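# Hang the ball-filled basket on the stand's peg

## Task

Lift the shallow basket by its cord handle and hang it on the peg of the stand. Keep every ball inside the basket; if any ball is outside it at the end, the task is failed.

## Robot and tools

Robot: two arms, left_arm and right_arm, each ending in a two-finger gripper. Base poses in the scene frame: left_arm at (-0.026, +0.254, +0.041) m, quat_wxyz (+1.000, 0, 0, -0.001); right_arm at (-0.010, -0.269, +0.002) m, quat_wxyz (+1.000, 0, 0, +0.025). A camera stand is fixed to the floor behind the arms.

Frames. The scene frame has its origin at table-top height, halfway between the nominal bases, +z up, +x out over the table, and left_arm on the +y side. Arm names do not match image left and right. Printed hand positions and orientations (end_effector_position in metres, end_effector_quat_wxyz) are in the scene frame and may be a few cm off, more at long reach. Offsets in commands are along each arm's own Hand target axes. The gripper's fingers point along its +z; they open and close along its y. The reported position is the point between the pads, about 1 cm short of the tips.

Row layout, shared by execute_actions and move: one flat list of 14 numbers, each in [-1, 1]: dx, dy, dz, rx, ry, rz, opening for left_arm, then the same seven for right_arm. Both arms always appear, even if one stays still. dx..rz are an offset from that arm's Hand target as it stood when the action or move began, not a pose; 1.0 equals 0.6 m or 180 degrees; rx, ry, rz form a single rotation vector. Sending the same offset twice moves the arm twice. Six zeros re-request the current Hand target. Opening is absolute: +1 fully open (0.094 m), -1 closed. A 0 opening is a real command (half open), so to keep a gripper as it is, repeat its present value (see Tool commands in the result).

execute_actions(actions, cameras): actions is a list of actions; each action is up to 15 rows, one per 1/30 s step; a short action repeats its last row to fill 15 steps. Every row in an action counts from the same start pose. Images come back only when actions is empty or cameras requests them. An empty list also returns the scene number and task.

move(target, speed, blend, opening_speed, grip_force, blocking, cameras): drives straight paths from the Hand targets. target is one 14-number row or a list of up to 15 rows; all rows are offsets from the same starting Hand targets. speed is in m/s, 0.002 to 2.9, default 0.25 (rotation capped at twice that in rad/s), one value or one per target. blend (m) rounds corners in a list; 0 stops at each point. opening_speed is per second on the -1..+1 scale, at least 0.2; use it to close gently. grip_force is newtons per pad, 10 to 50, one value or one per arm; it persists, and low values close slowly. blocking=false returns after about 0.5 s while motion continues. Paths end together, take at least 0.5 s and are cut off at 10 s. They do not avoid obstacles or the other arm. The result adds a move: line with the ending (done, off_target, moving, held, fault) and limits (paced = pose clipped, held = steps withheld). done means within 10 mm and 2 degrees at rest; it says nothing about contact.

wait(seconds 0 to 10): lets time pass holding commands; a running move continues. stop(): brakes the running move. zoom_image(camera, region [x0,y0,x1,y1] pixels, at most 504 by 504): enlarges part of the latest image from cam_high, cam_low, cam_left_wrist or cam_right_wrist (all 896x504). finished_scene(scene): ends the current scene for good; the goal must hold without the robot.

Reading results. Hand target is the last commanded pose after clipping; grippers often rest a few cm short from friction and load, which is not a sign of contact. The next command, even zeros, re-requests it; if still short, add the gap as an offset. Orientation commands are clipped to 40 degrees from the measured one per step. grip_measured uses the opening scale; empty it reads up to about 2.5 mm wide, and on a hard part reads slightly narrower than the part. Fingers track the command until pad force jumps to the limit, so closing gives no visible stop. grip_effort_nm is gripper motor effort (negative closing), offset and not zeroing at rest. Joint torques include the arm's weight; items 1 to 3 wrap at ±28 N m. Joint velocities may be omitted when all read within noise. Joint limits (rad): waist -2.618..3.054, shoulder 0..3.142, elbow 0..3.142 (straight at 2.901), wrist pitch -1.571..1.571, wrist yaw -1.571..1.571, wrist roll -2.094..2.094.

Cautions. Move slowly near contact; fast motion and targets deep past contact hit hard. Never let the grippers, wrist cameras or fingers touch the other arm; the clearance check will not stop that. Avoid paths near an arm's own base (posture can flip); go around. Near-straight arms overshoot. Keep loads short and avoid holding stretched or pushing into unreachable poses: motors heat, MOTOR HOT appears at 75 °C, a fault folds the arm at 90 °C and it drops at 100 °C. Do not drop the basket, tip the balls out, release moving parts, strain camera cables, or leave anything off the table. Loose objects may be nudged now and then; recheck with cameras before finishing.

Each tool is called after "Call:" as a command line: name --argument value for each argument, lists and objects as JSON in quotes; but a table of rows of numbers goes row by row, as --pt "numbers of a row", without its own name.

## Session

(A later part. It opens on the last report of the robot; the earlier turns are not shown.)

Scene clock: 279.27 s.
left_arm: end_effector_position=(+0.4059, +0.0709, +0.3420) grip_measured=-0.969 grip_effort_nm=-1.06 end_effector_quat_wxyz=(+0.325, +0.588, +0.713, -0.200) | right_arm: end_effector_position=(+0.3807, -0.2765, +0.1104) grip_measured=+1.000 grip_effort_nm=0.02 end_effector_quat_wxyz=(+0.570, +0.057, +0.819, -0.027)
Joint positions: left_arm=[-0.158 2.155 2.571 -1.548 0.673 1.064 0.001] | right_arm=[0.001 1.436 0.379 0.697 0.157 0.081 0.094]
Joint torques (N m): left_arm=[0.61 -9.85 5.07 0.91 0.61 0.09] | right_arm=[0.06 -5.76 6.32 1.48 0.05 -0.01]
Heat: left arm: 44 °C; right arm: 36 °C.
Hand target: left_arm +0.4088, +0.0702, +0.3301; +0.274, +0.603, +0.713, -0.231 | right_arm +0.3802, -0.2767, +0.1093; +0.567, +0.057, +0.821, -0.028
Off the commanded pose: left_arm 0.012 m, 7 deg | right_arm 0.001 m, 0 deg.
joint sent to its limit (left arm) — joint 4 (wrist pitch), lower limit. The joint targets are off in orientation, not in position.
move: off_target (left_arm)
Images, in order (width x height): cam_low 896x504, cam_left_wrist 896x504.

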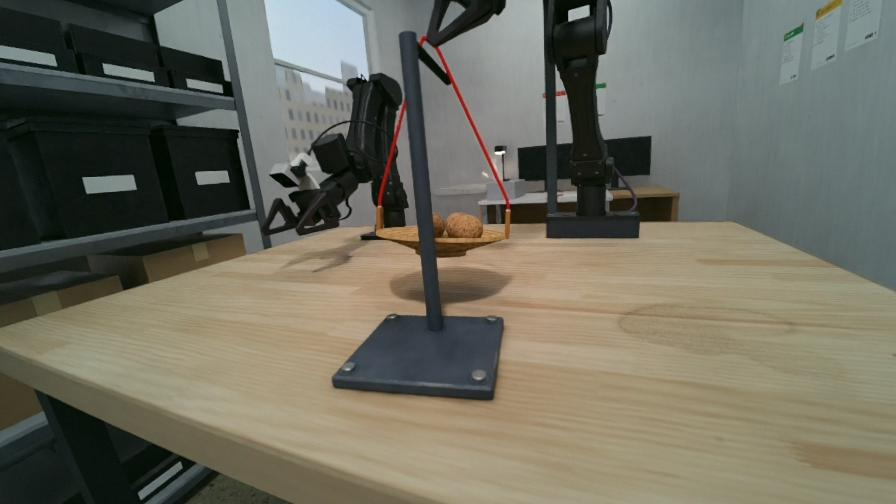

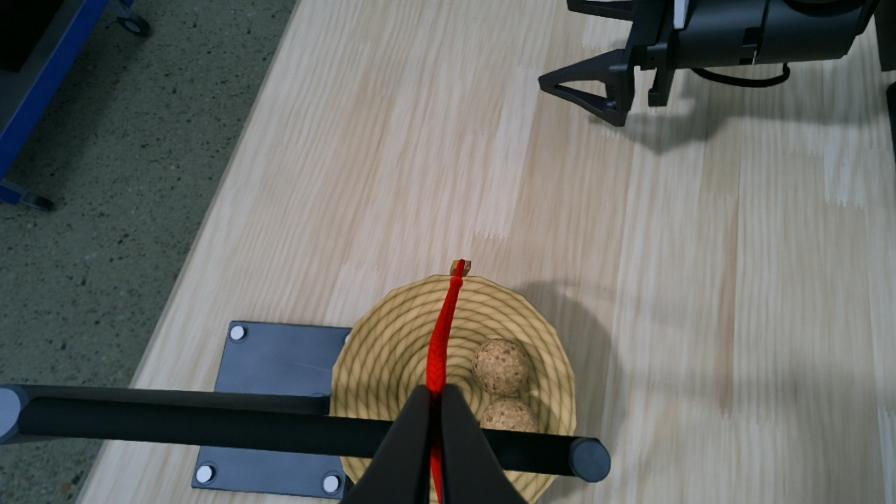

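Call:
move --target '[0.0173,0,0.0092,0,0,0,-1, 0,0,0,0,0,0,1]' --speed 0.04 --cameras '["cam_left_wrist","cam_low"]'

Call:
zoom_image --camera "cam_low" --region '[380, 0, 500, 110]'

Call:
zoom_image --camera "cam_left_wrist" --region '[330, 350, 630, 504]'

Scene clock: 290.77 s.
left_arm: end_effector_position=(+0.4052, +0.0735, +0.3309) grip_measured=-0.969 grip_effort_nm=-1.05 end_effector_quat_wxyz=(+0.313, +0.594, +0.712, -0.204) | right_arm: end_effector_position=(+0.3807, -0.2765, +0.1104) grip_measured=+1.000 grip_effort_nm=0.02 end_effector_quat_wxyz=(+0.570, +0.057, +0.819, -0.027)
Joint positions: left_arm=[-0.153 2.155 2.532 -1.548 0.673 1.094 0.001] | right_arm=[0.001 1.436 0.379 0.697 0.157 0.081 0.094]
Joint torques (N m): left_arm=[0.83 -10.02 5.05 0.85 0.6 0.12] | right_arm=[0.06 -5.72 6.32 1.48 0.05 -0.01]
Heat: left arm: 43 °C; right arm: 36 °C.
Hand target: left_arm +0.4081, +0.0742, +0.3190; +0.274, +0.603, +0.713, -0.231 | right_arm +0.3802, -0.2767, +0.1093; +0.567, +0.057, +0.821, -0.028
Off the commanded pose: left_arm 0.012 m, 6 deg | right_arm 0.001 m, 0 deg.
joint sent to its limit (left arm) — joint 4 (wrist pitch), lower limit. The joint targets are off in orientation, not in position.
move: off_target (left_arm)
Images, in order (width x height): cam_low 896x504, cam_left_wrist 896x504.

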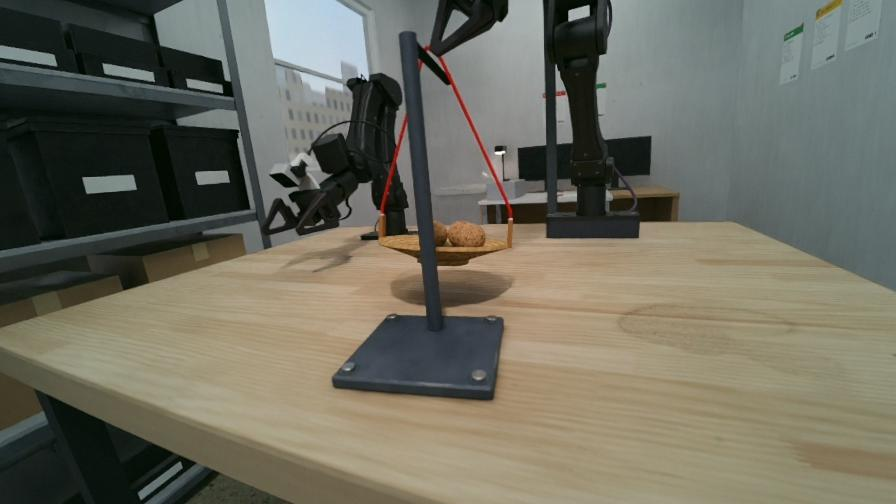

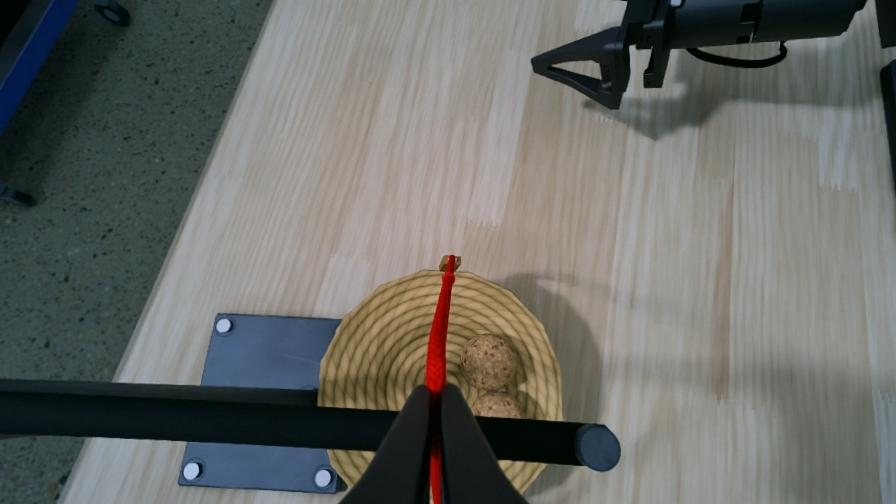

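Scaled by 4.200 from the camera's 896x504 image, which has a finer 1280x720 frame.

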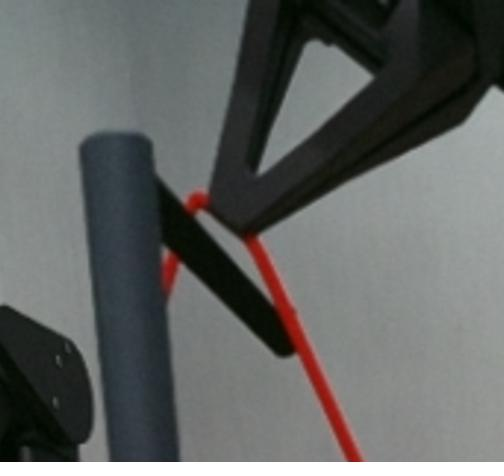

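Scaled by 1.680 from the camera's 896x504 image, which has a finer 1280x720 frame.

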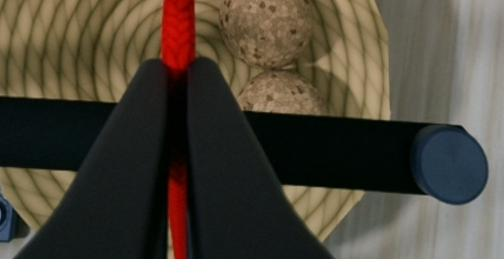

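Call:
move --target '[0.0135,0,0.003,0,0,0,-1, 0,0,0,0,0,0,1]' --speed 0.03 --cameras '["cam_left_wrist","cam_low"]'

Call:
zoom_image --camera "cam_low" --region '[380, 0, 500, 110]'

Call:
zoom_image --camera "cam_left_wrist" --region '[330, 350, 630, 504]'

Scene clock: 303.63 s.
left_arm: end_effector_position=(+0.4059, +0.0793, +0.3221) grip_measured=-0.969 grip_effort_nm=-1.06 end_effector_quat_wxyz=(+0.305, +0.596, +0.714, -0.205) | right_arm: end_effector_position=(+0.3807, -0.2765, +0.1104) grip_measured=+1.000 grip_effort_nm=0.02 end_effector_quat_wxyz=(+0.570, +0.057, +0.819, -0.027)
Joint positions: left_arm=[-0.14 2.155 2.501 -1.548 0.673 1.119 0.001] | right_arm=[0.001 1.436 0.379 0.697 0.157 0.081 0.094]
Joint torques (N m): left_arm=[0.62 -10.47 5.11 0.8 0.61 0.17] | right_arm=[0.12 -5.76 6.37 1.48 0.05 -0.01]
Heat: left arm: 42 °C; right arm: 36 °C.
Hand target: left_arm +0.4073, +0.0789, +0.3122; +0.274, +0.603, +0.713, -0.231 | right_arm +0.3802, -0.2767, +0.1093; +0.567, +0.057, +0.821, -0.028
Off the commanded pose: left_arm 0.010 m, 5 deg | right_arm 0.001 m, 0 deg.
joint sent to its limit (left arm) — joint 4 (wrist pitch), lower limit. The joint targets are off in orientation, not in position.
move: off_target (left_arm)
Images, in order (width x height): cam_low 896x504, cam_left_wrist 896x504.

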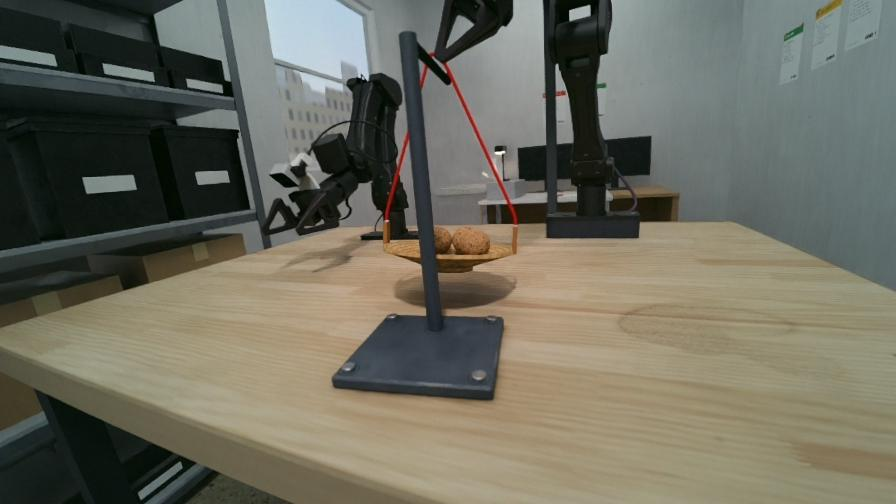

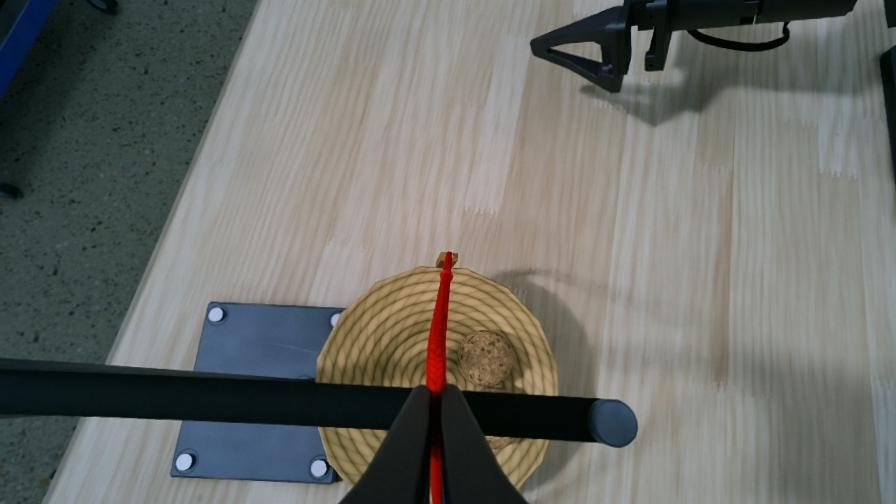

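Scaled by 4.200 from the camera's 896x504 image, which has a finer 1280x720 frame.

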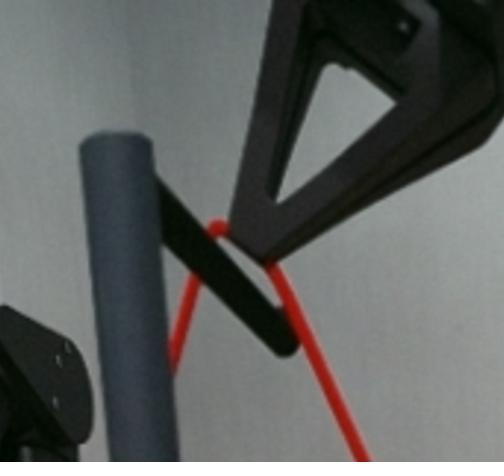

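Scaled by 1.680 from the camera's 896x504 image, which has a finer 1280x720 frame.

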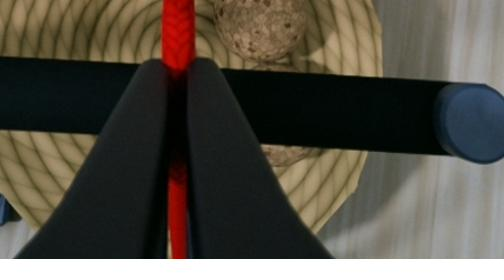

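Call:
move --target '[0.0074,0,0.0082,0,0,0,-1, 0,0,0,0,0,0,1]' --speed 0.03 --cameras '["cam_left_wrist","cam_low"]'

Call:
zoom_image --camera "cam_low" --region '[380, 0, 500, 110]'

Call:
zoom_image --camera "cam_left_wrist" --region '[330, 350, 630, 504]'

Scene clock: 317.10 s.
left_arm: end_effector_position=(+0.4052, +0.0795, +0.3182) grip_measured=-0.969 grip_effort_nm=-1.06 end_effector_quat_wxyz=(+0.301, +0.599, +0.713, -0.206) | right_arm: end_effector_position=(+0.3807, -0.2765, +0.1104) grip_measured=+1.000 grip_effort_nm=0.02 end_effector_quat_wxyz=(+0.570, +0.057, +0.819, -0.027)
Joint positions: left_arm=[-0.14 2.155 2.488 -1.548 0.672 1.131 0.001] | right_arm=[0.001 1.436 0.379 0.697 0.157 0.081 0.094]
Joint torques (N m): left_arm=[0.59 -9.96 5.12 0.77 0.61 0.11] | right_arm=[0.05 -5.75 6.35 1.47 0.04 -0.02]
Heat: left arm: 41 °C; right arm: 36 °C.
Hand target: left_arm +0.4074, +0.0790, +0.3057; +0.274, +0.603, +0.713, -0.231 | right_arm +0.3802, -0.2767, +0.1093; +0.567, +0.057, +0.821, -0.028
Off the commanded pose: left_arm 0.013 m, 4 deg | right_arm 0.001 m, 0 deg.
joint sent to its limit (left arm) — joint 4 (wrist pitch), lower limit. The joint targets still meet the commanded pose.
move: off_target (left_arm)
Images, in order (width x height): cam_low 896x504, cam_left_wrist 896x504.

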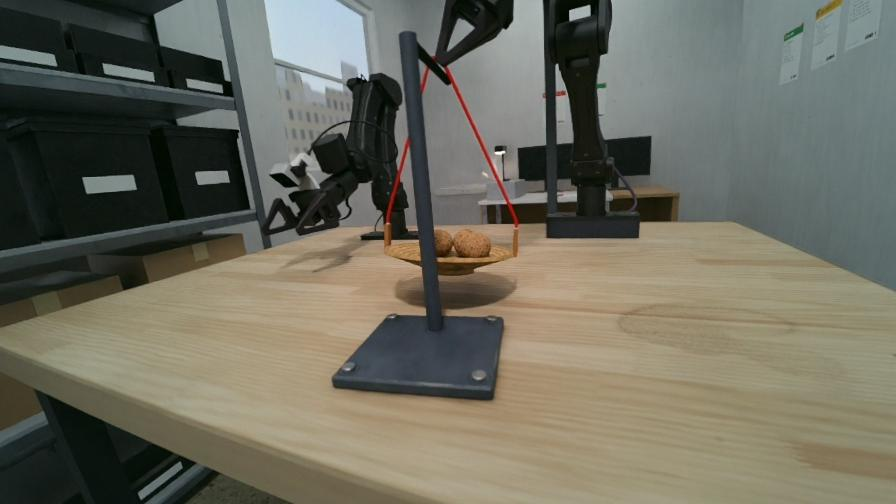

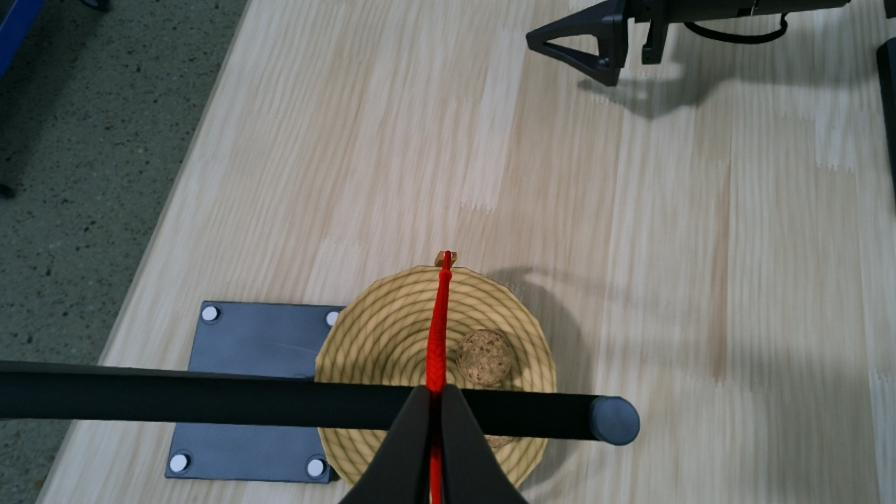

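Scaled by 4.200 from the camera's 896x504 image, which has a finer 1280x720 frame.

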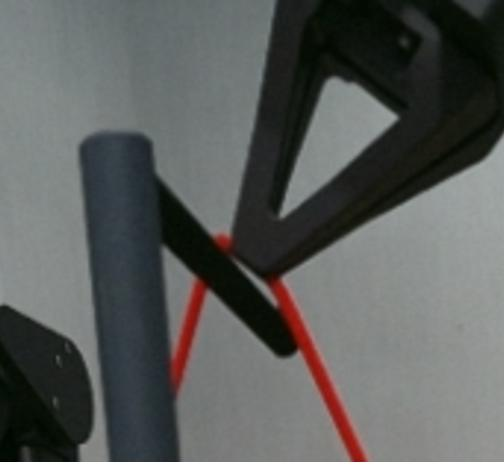

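Scaled by 1.680 from the camera's 896x504 image, which has a finer 1280x720 frame.

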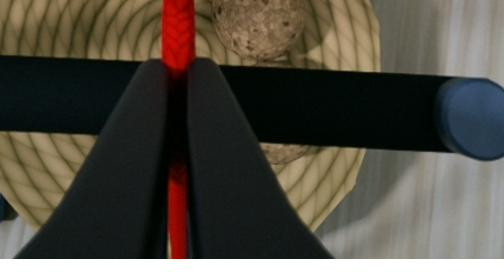

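Call:
move --target '[0.0056,0,0.0062,0,0,0,-1, 0,0,0,0,0,0,1]' --speed 0.03 --cameras '["cam_left_wrist","cam_low"]'

Call:
zoom_image --camera "cam_low" --region '[380, 0, 500, 110]'

Call:
zoom_image --camera "cam_left_wrist" --region '[330, 350, 630, 504]'

Scene clock: 327.70 s.
left_arm: end_effector_position=(+0.4046, +0.0797, +0.3153) grip_measured=-0.969 grip_effort_nm=-1.06 end_effector_quat_wxyz=(+0.298, +0.601, +0.712, -0.207) | right_arm: end_effector_position=(+0.3807, -0.2765, +0.1104) grip_measured=+1.000 grip_effort_nm=0.02 end_effector_quat_wxyz=(+0.570, +0.057, +0.819, -0.027)
Joint positions: left_arm=[-0.14 2.155 2.478 -1.548 0.671 1.139 0.001] | right_arm=[0.001 1.436 0.379 0.697 0.157 0.081 0.094]
Joint torques (N m): left_arm=[0.55 -9.57 5.14 0.76 0.6 0.11] | right_arm=[0.05 -5.75 6.32 1.47 0.02 -0.01]
Heat: left arm: 41 °C; right arm: 36 °C.
Hand target: left_arm +0.4073, +0.0789, +0.3007; +0.274, +0.603, +0.713, -0.231 | right_arm +0.3802, -0.2767, +0.1093; +0.567, +0.057, +0.821, -0.028
Off the commanded pose: left_arm 0.015 m, 4 deg | right_arm 0.001 m, 0 deg.
joint sent to its limit (left arm) — joint 4 (wrist pitch), lower limit. The joint targets still meet the commanded pose.
move: off_target (left_arm)
Images, in order (width x height): cam_low 896x504, cam_left_wrist 896x504.

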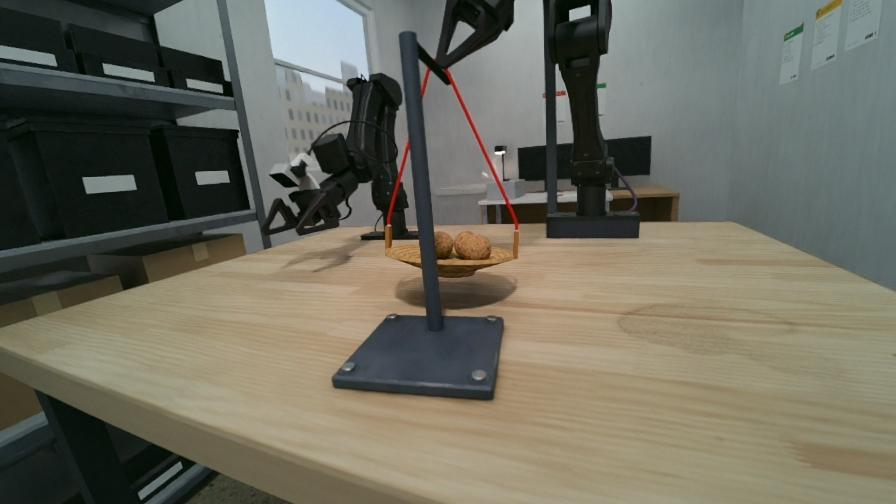

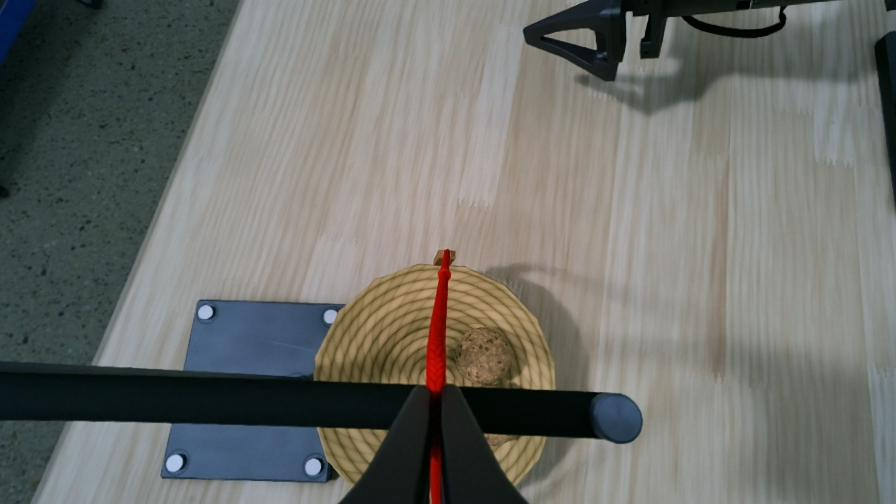

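Scaled by 4.200 from the camera's 896x504 image, which has a finer 1280x720 frame.

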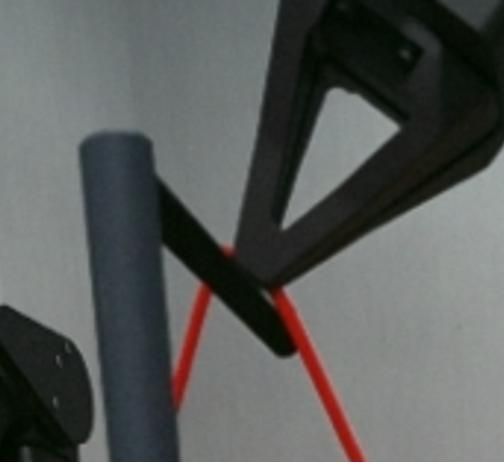

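Scaled by 1.680 from the camera's 896x504 image, which has a finer 1280x720 frame.

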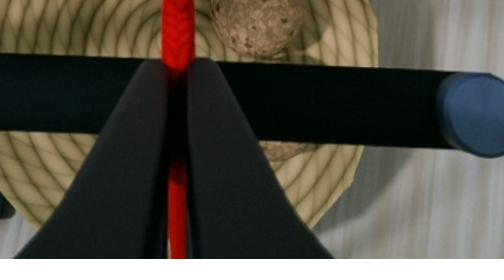

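Call:
move --target '[0.002,0,0.003,0,0,0,-0.2, 0,0,0,0,0,0,1]' --opening_speed 0.3 --speed 0.02 --cameras '["cam_left_wrist","cam_low"]'

Call:
zoom_image --camera "cam_low" --region '[360, 0, 560, 280]'

Scene clock: 337.50 s.
left_arm: end_effector_position=(+0.4045, +0.0794, +0.3155) grip_measured=-0.203 grip_effort_nm=0.12 end_effector_quat_wxyz=(+0.299, +0.603, +0.710, -0.207) | right_arm: end_effector_position=(+0.3807, -0.2765, +0.1104) grip_measured=+1.000 grip_effort_nm=0.02 end_effector_quat_wxyz=(+0.570, +0.057, +0.819, -0.027)
Joint positions: left_arm=[-0.14 2.155 2.478 -1.548 0.673 1.144 0.037] | right_arm=[0.001 1.436 0.379 0.697 0.157 0.081 0.094]
Joint torques (N m): left_arm=[0.49 -9.35 4.86 0.75 0.57 0.11] | right_arm=[0.03 -5.74 6.3 1.47 0.05 -0.02]
Heat: left arm: 41 °C; right arm: 36 °C.
Hand target: left_arm +0.4074, +0.0786, +0.2985; +0.274, +0.603, +0.713, -0.231 | right_arm +0.3802, -0.2767, +0.1093; +0.567, +0.057, +0.821, -0.028
Off the commanded pose: left_arm 0.017 m, 4 deg | right_arm 0.001 m, 0 deg.
joint sent to its limit (left arm) — joint 4 (wrist pitch), lower limit. The joint targets still meet the commanded pose.
move: off_target (left_arm)
Images, in order (width x height): cam_low 896x504, cam_left_wrist 896x504.

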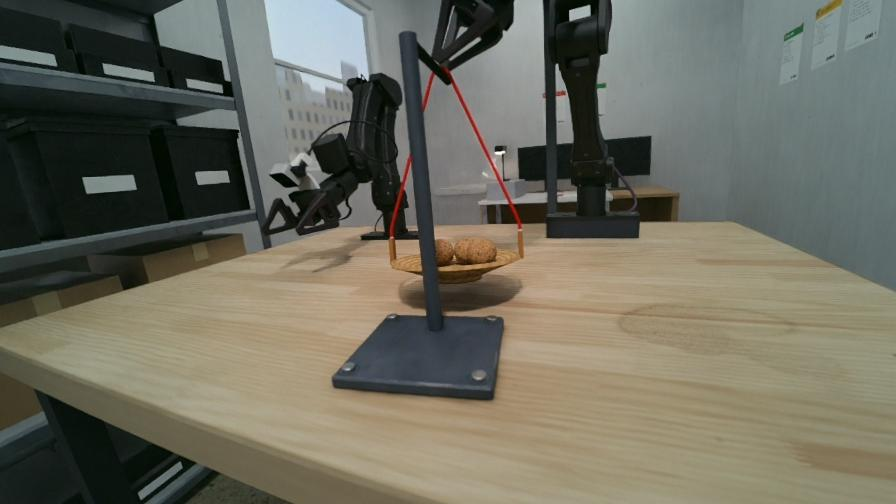

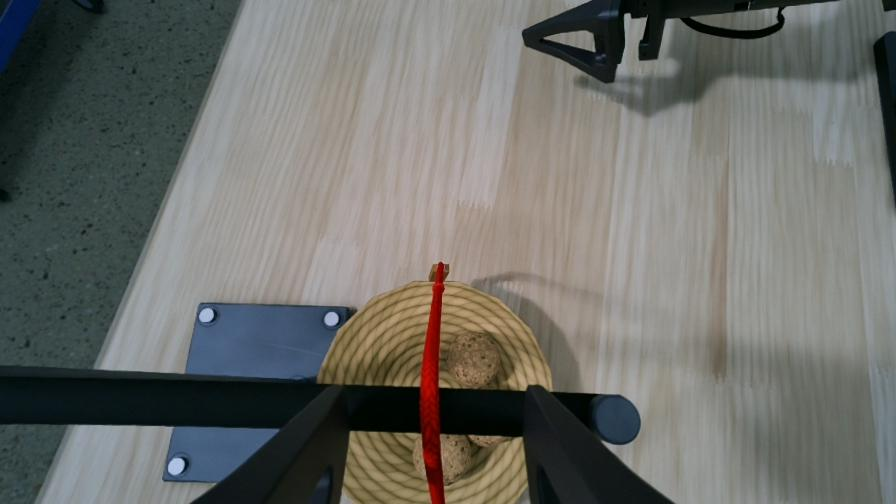

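Scaled by 1.800 from the camera's 896x504 image, which has a finer 1280x720 frame.

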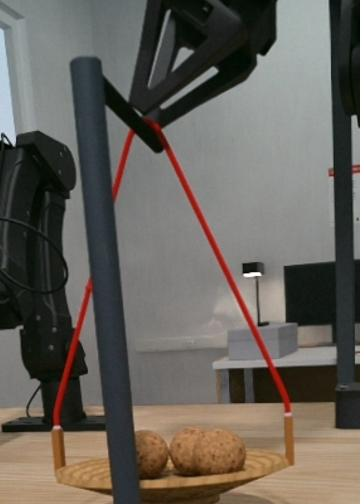

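Call:
move --pt "0 0 -0.05 0 0 0 -0.2 0 0 0 0 0 0 1" --pt "0 0 -0.2 0 0 0 -0.2 0 0 0 0 0 0 1" --speed '[0.04,0.12]' --blend '[0.01,0]' --cameras '["cam_left_wrist","cam_low"]'

Scene clock: 346.57 s.
left_arm: end_effector_position=(+0.4023, +0.1600, +0.3743) grip_measured=-0.203 grip_effort_nm=0.12 end_effector_quat_wxyz=(+0.381, +0.542, +0.728, -0.174) | right_arm: end_effector_position=(+0.3807, -0.2765, +0.1104) grip_measured=+1.000 grip_effort_nm=0.02 end_effector_quat_wxyz=(+0.570, +0.057, +0.819, -0.027)
Joint positions: left_arm=[0.073 2.021 2.454 -1.548 0.762 1.165 0.037] | right_arm=[0.001 1.436 0.379 0.697 0.157 0.081 0.094]
Joint torques (N m): left_arm=[0.27 -13.82 5.64 0.93 0.62 0.11] | right_arm=[0.08 -5.76 6.3 1.47 0.04 -0.01]
Heat: left arm: 40 °C; right arm: 36 °C.
Hand target: left_arm +0.3940, +0.1579, +0.3878; +0.274, +0.603, +0.713, -0.231 | right_arm +0.3802, -0.2767, +0.1093; +0.567, +0.057, +0.821, -0.028
Off the commanded pose: left_arm 0.016 m, 16 deg | right_arm 0.001 m, 0 deg.
joint sent to its limit (left arm) — joint 4 (wrist pitch), lower limit. The joint targets are off in orientation, not in position.
move: off_target (left_arm)
Images, in order (width x height): cam_low 896x504, cam_left_wrist 896x504.

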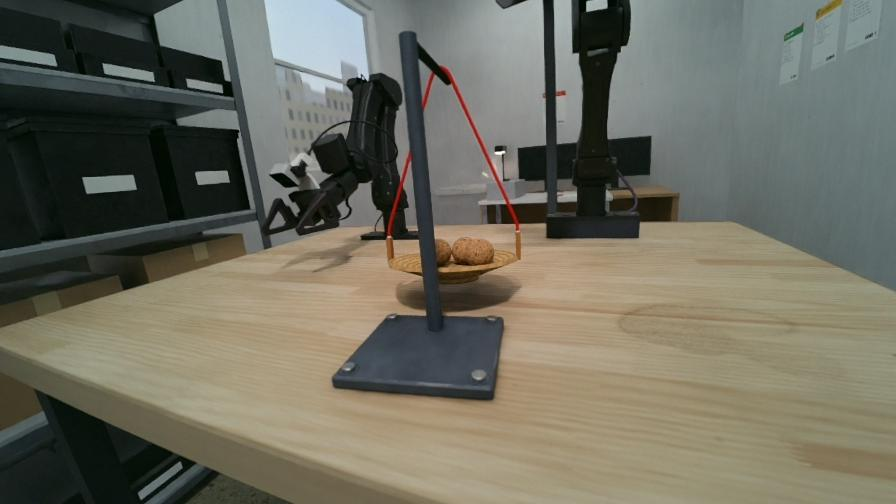

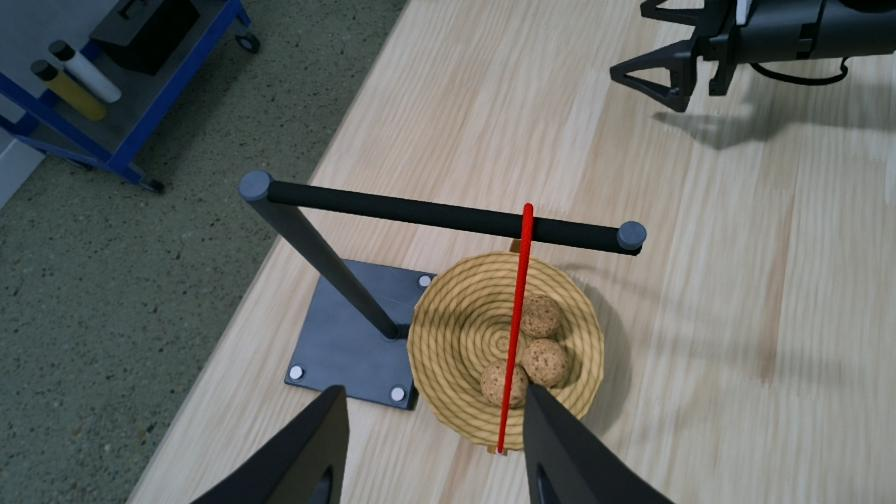

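Call:
finished_scene --scene 2

The scene is finished: the task was done.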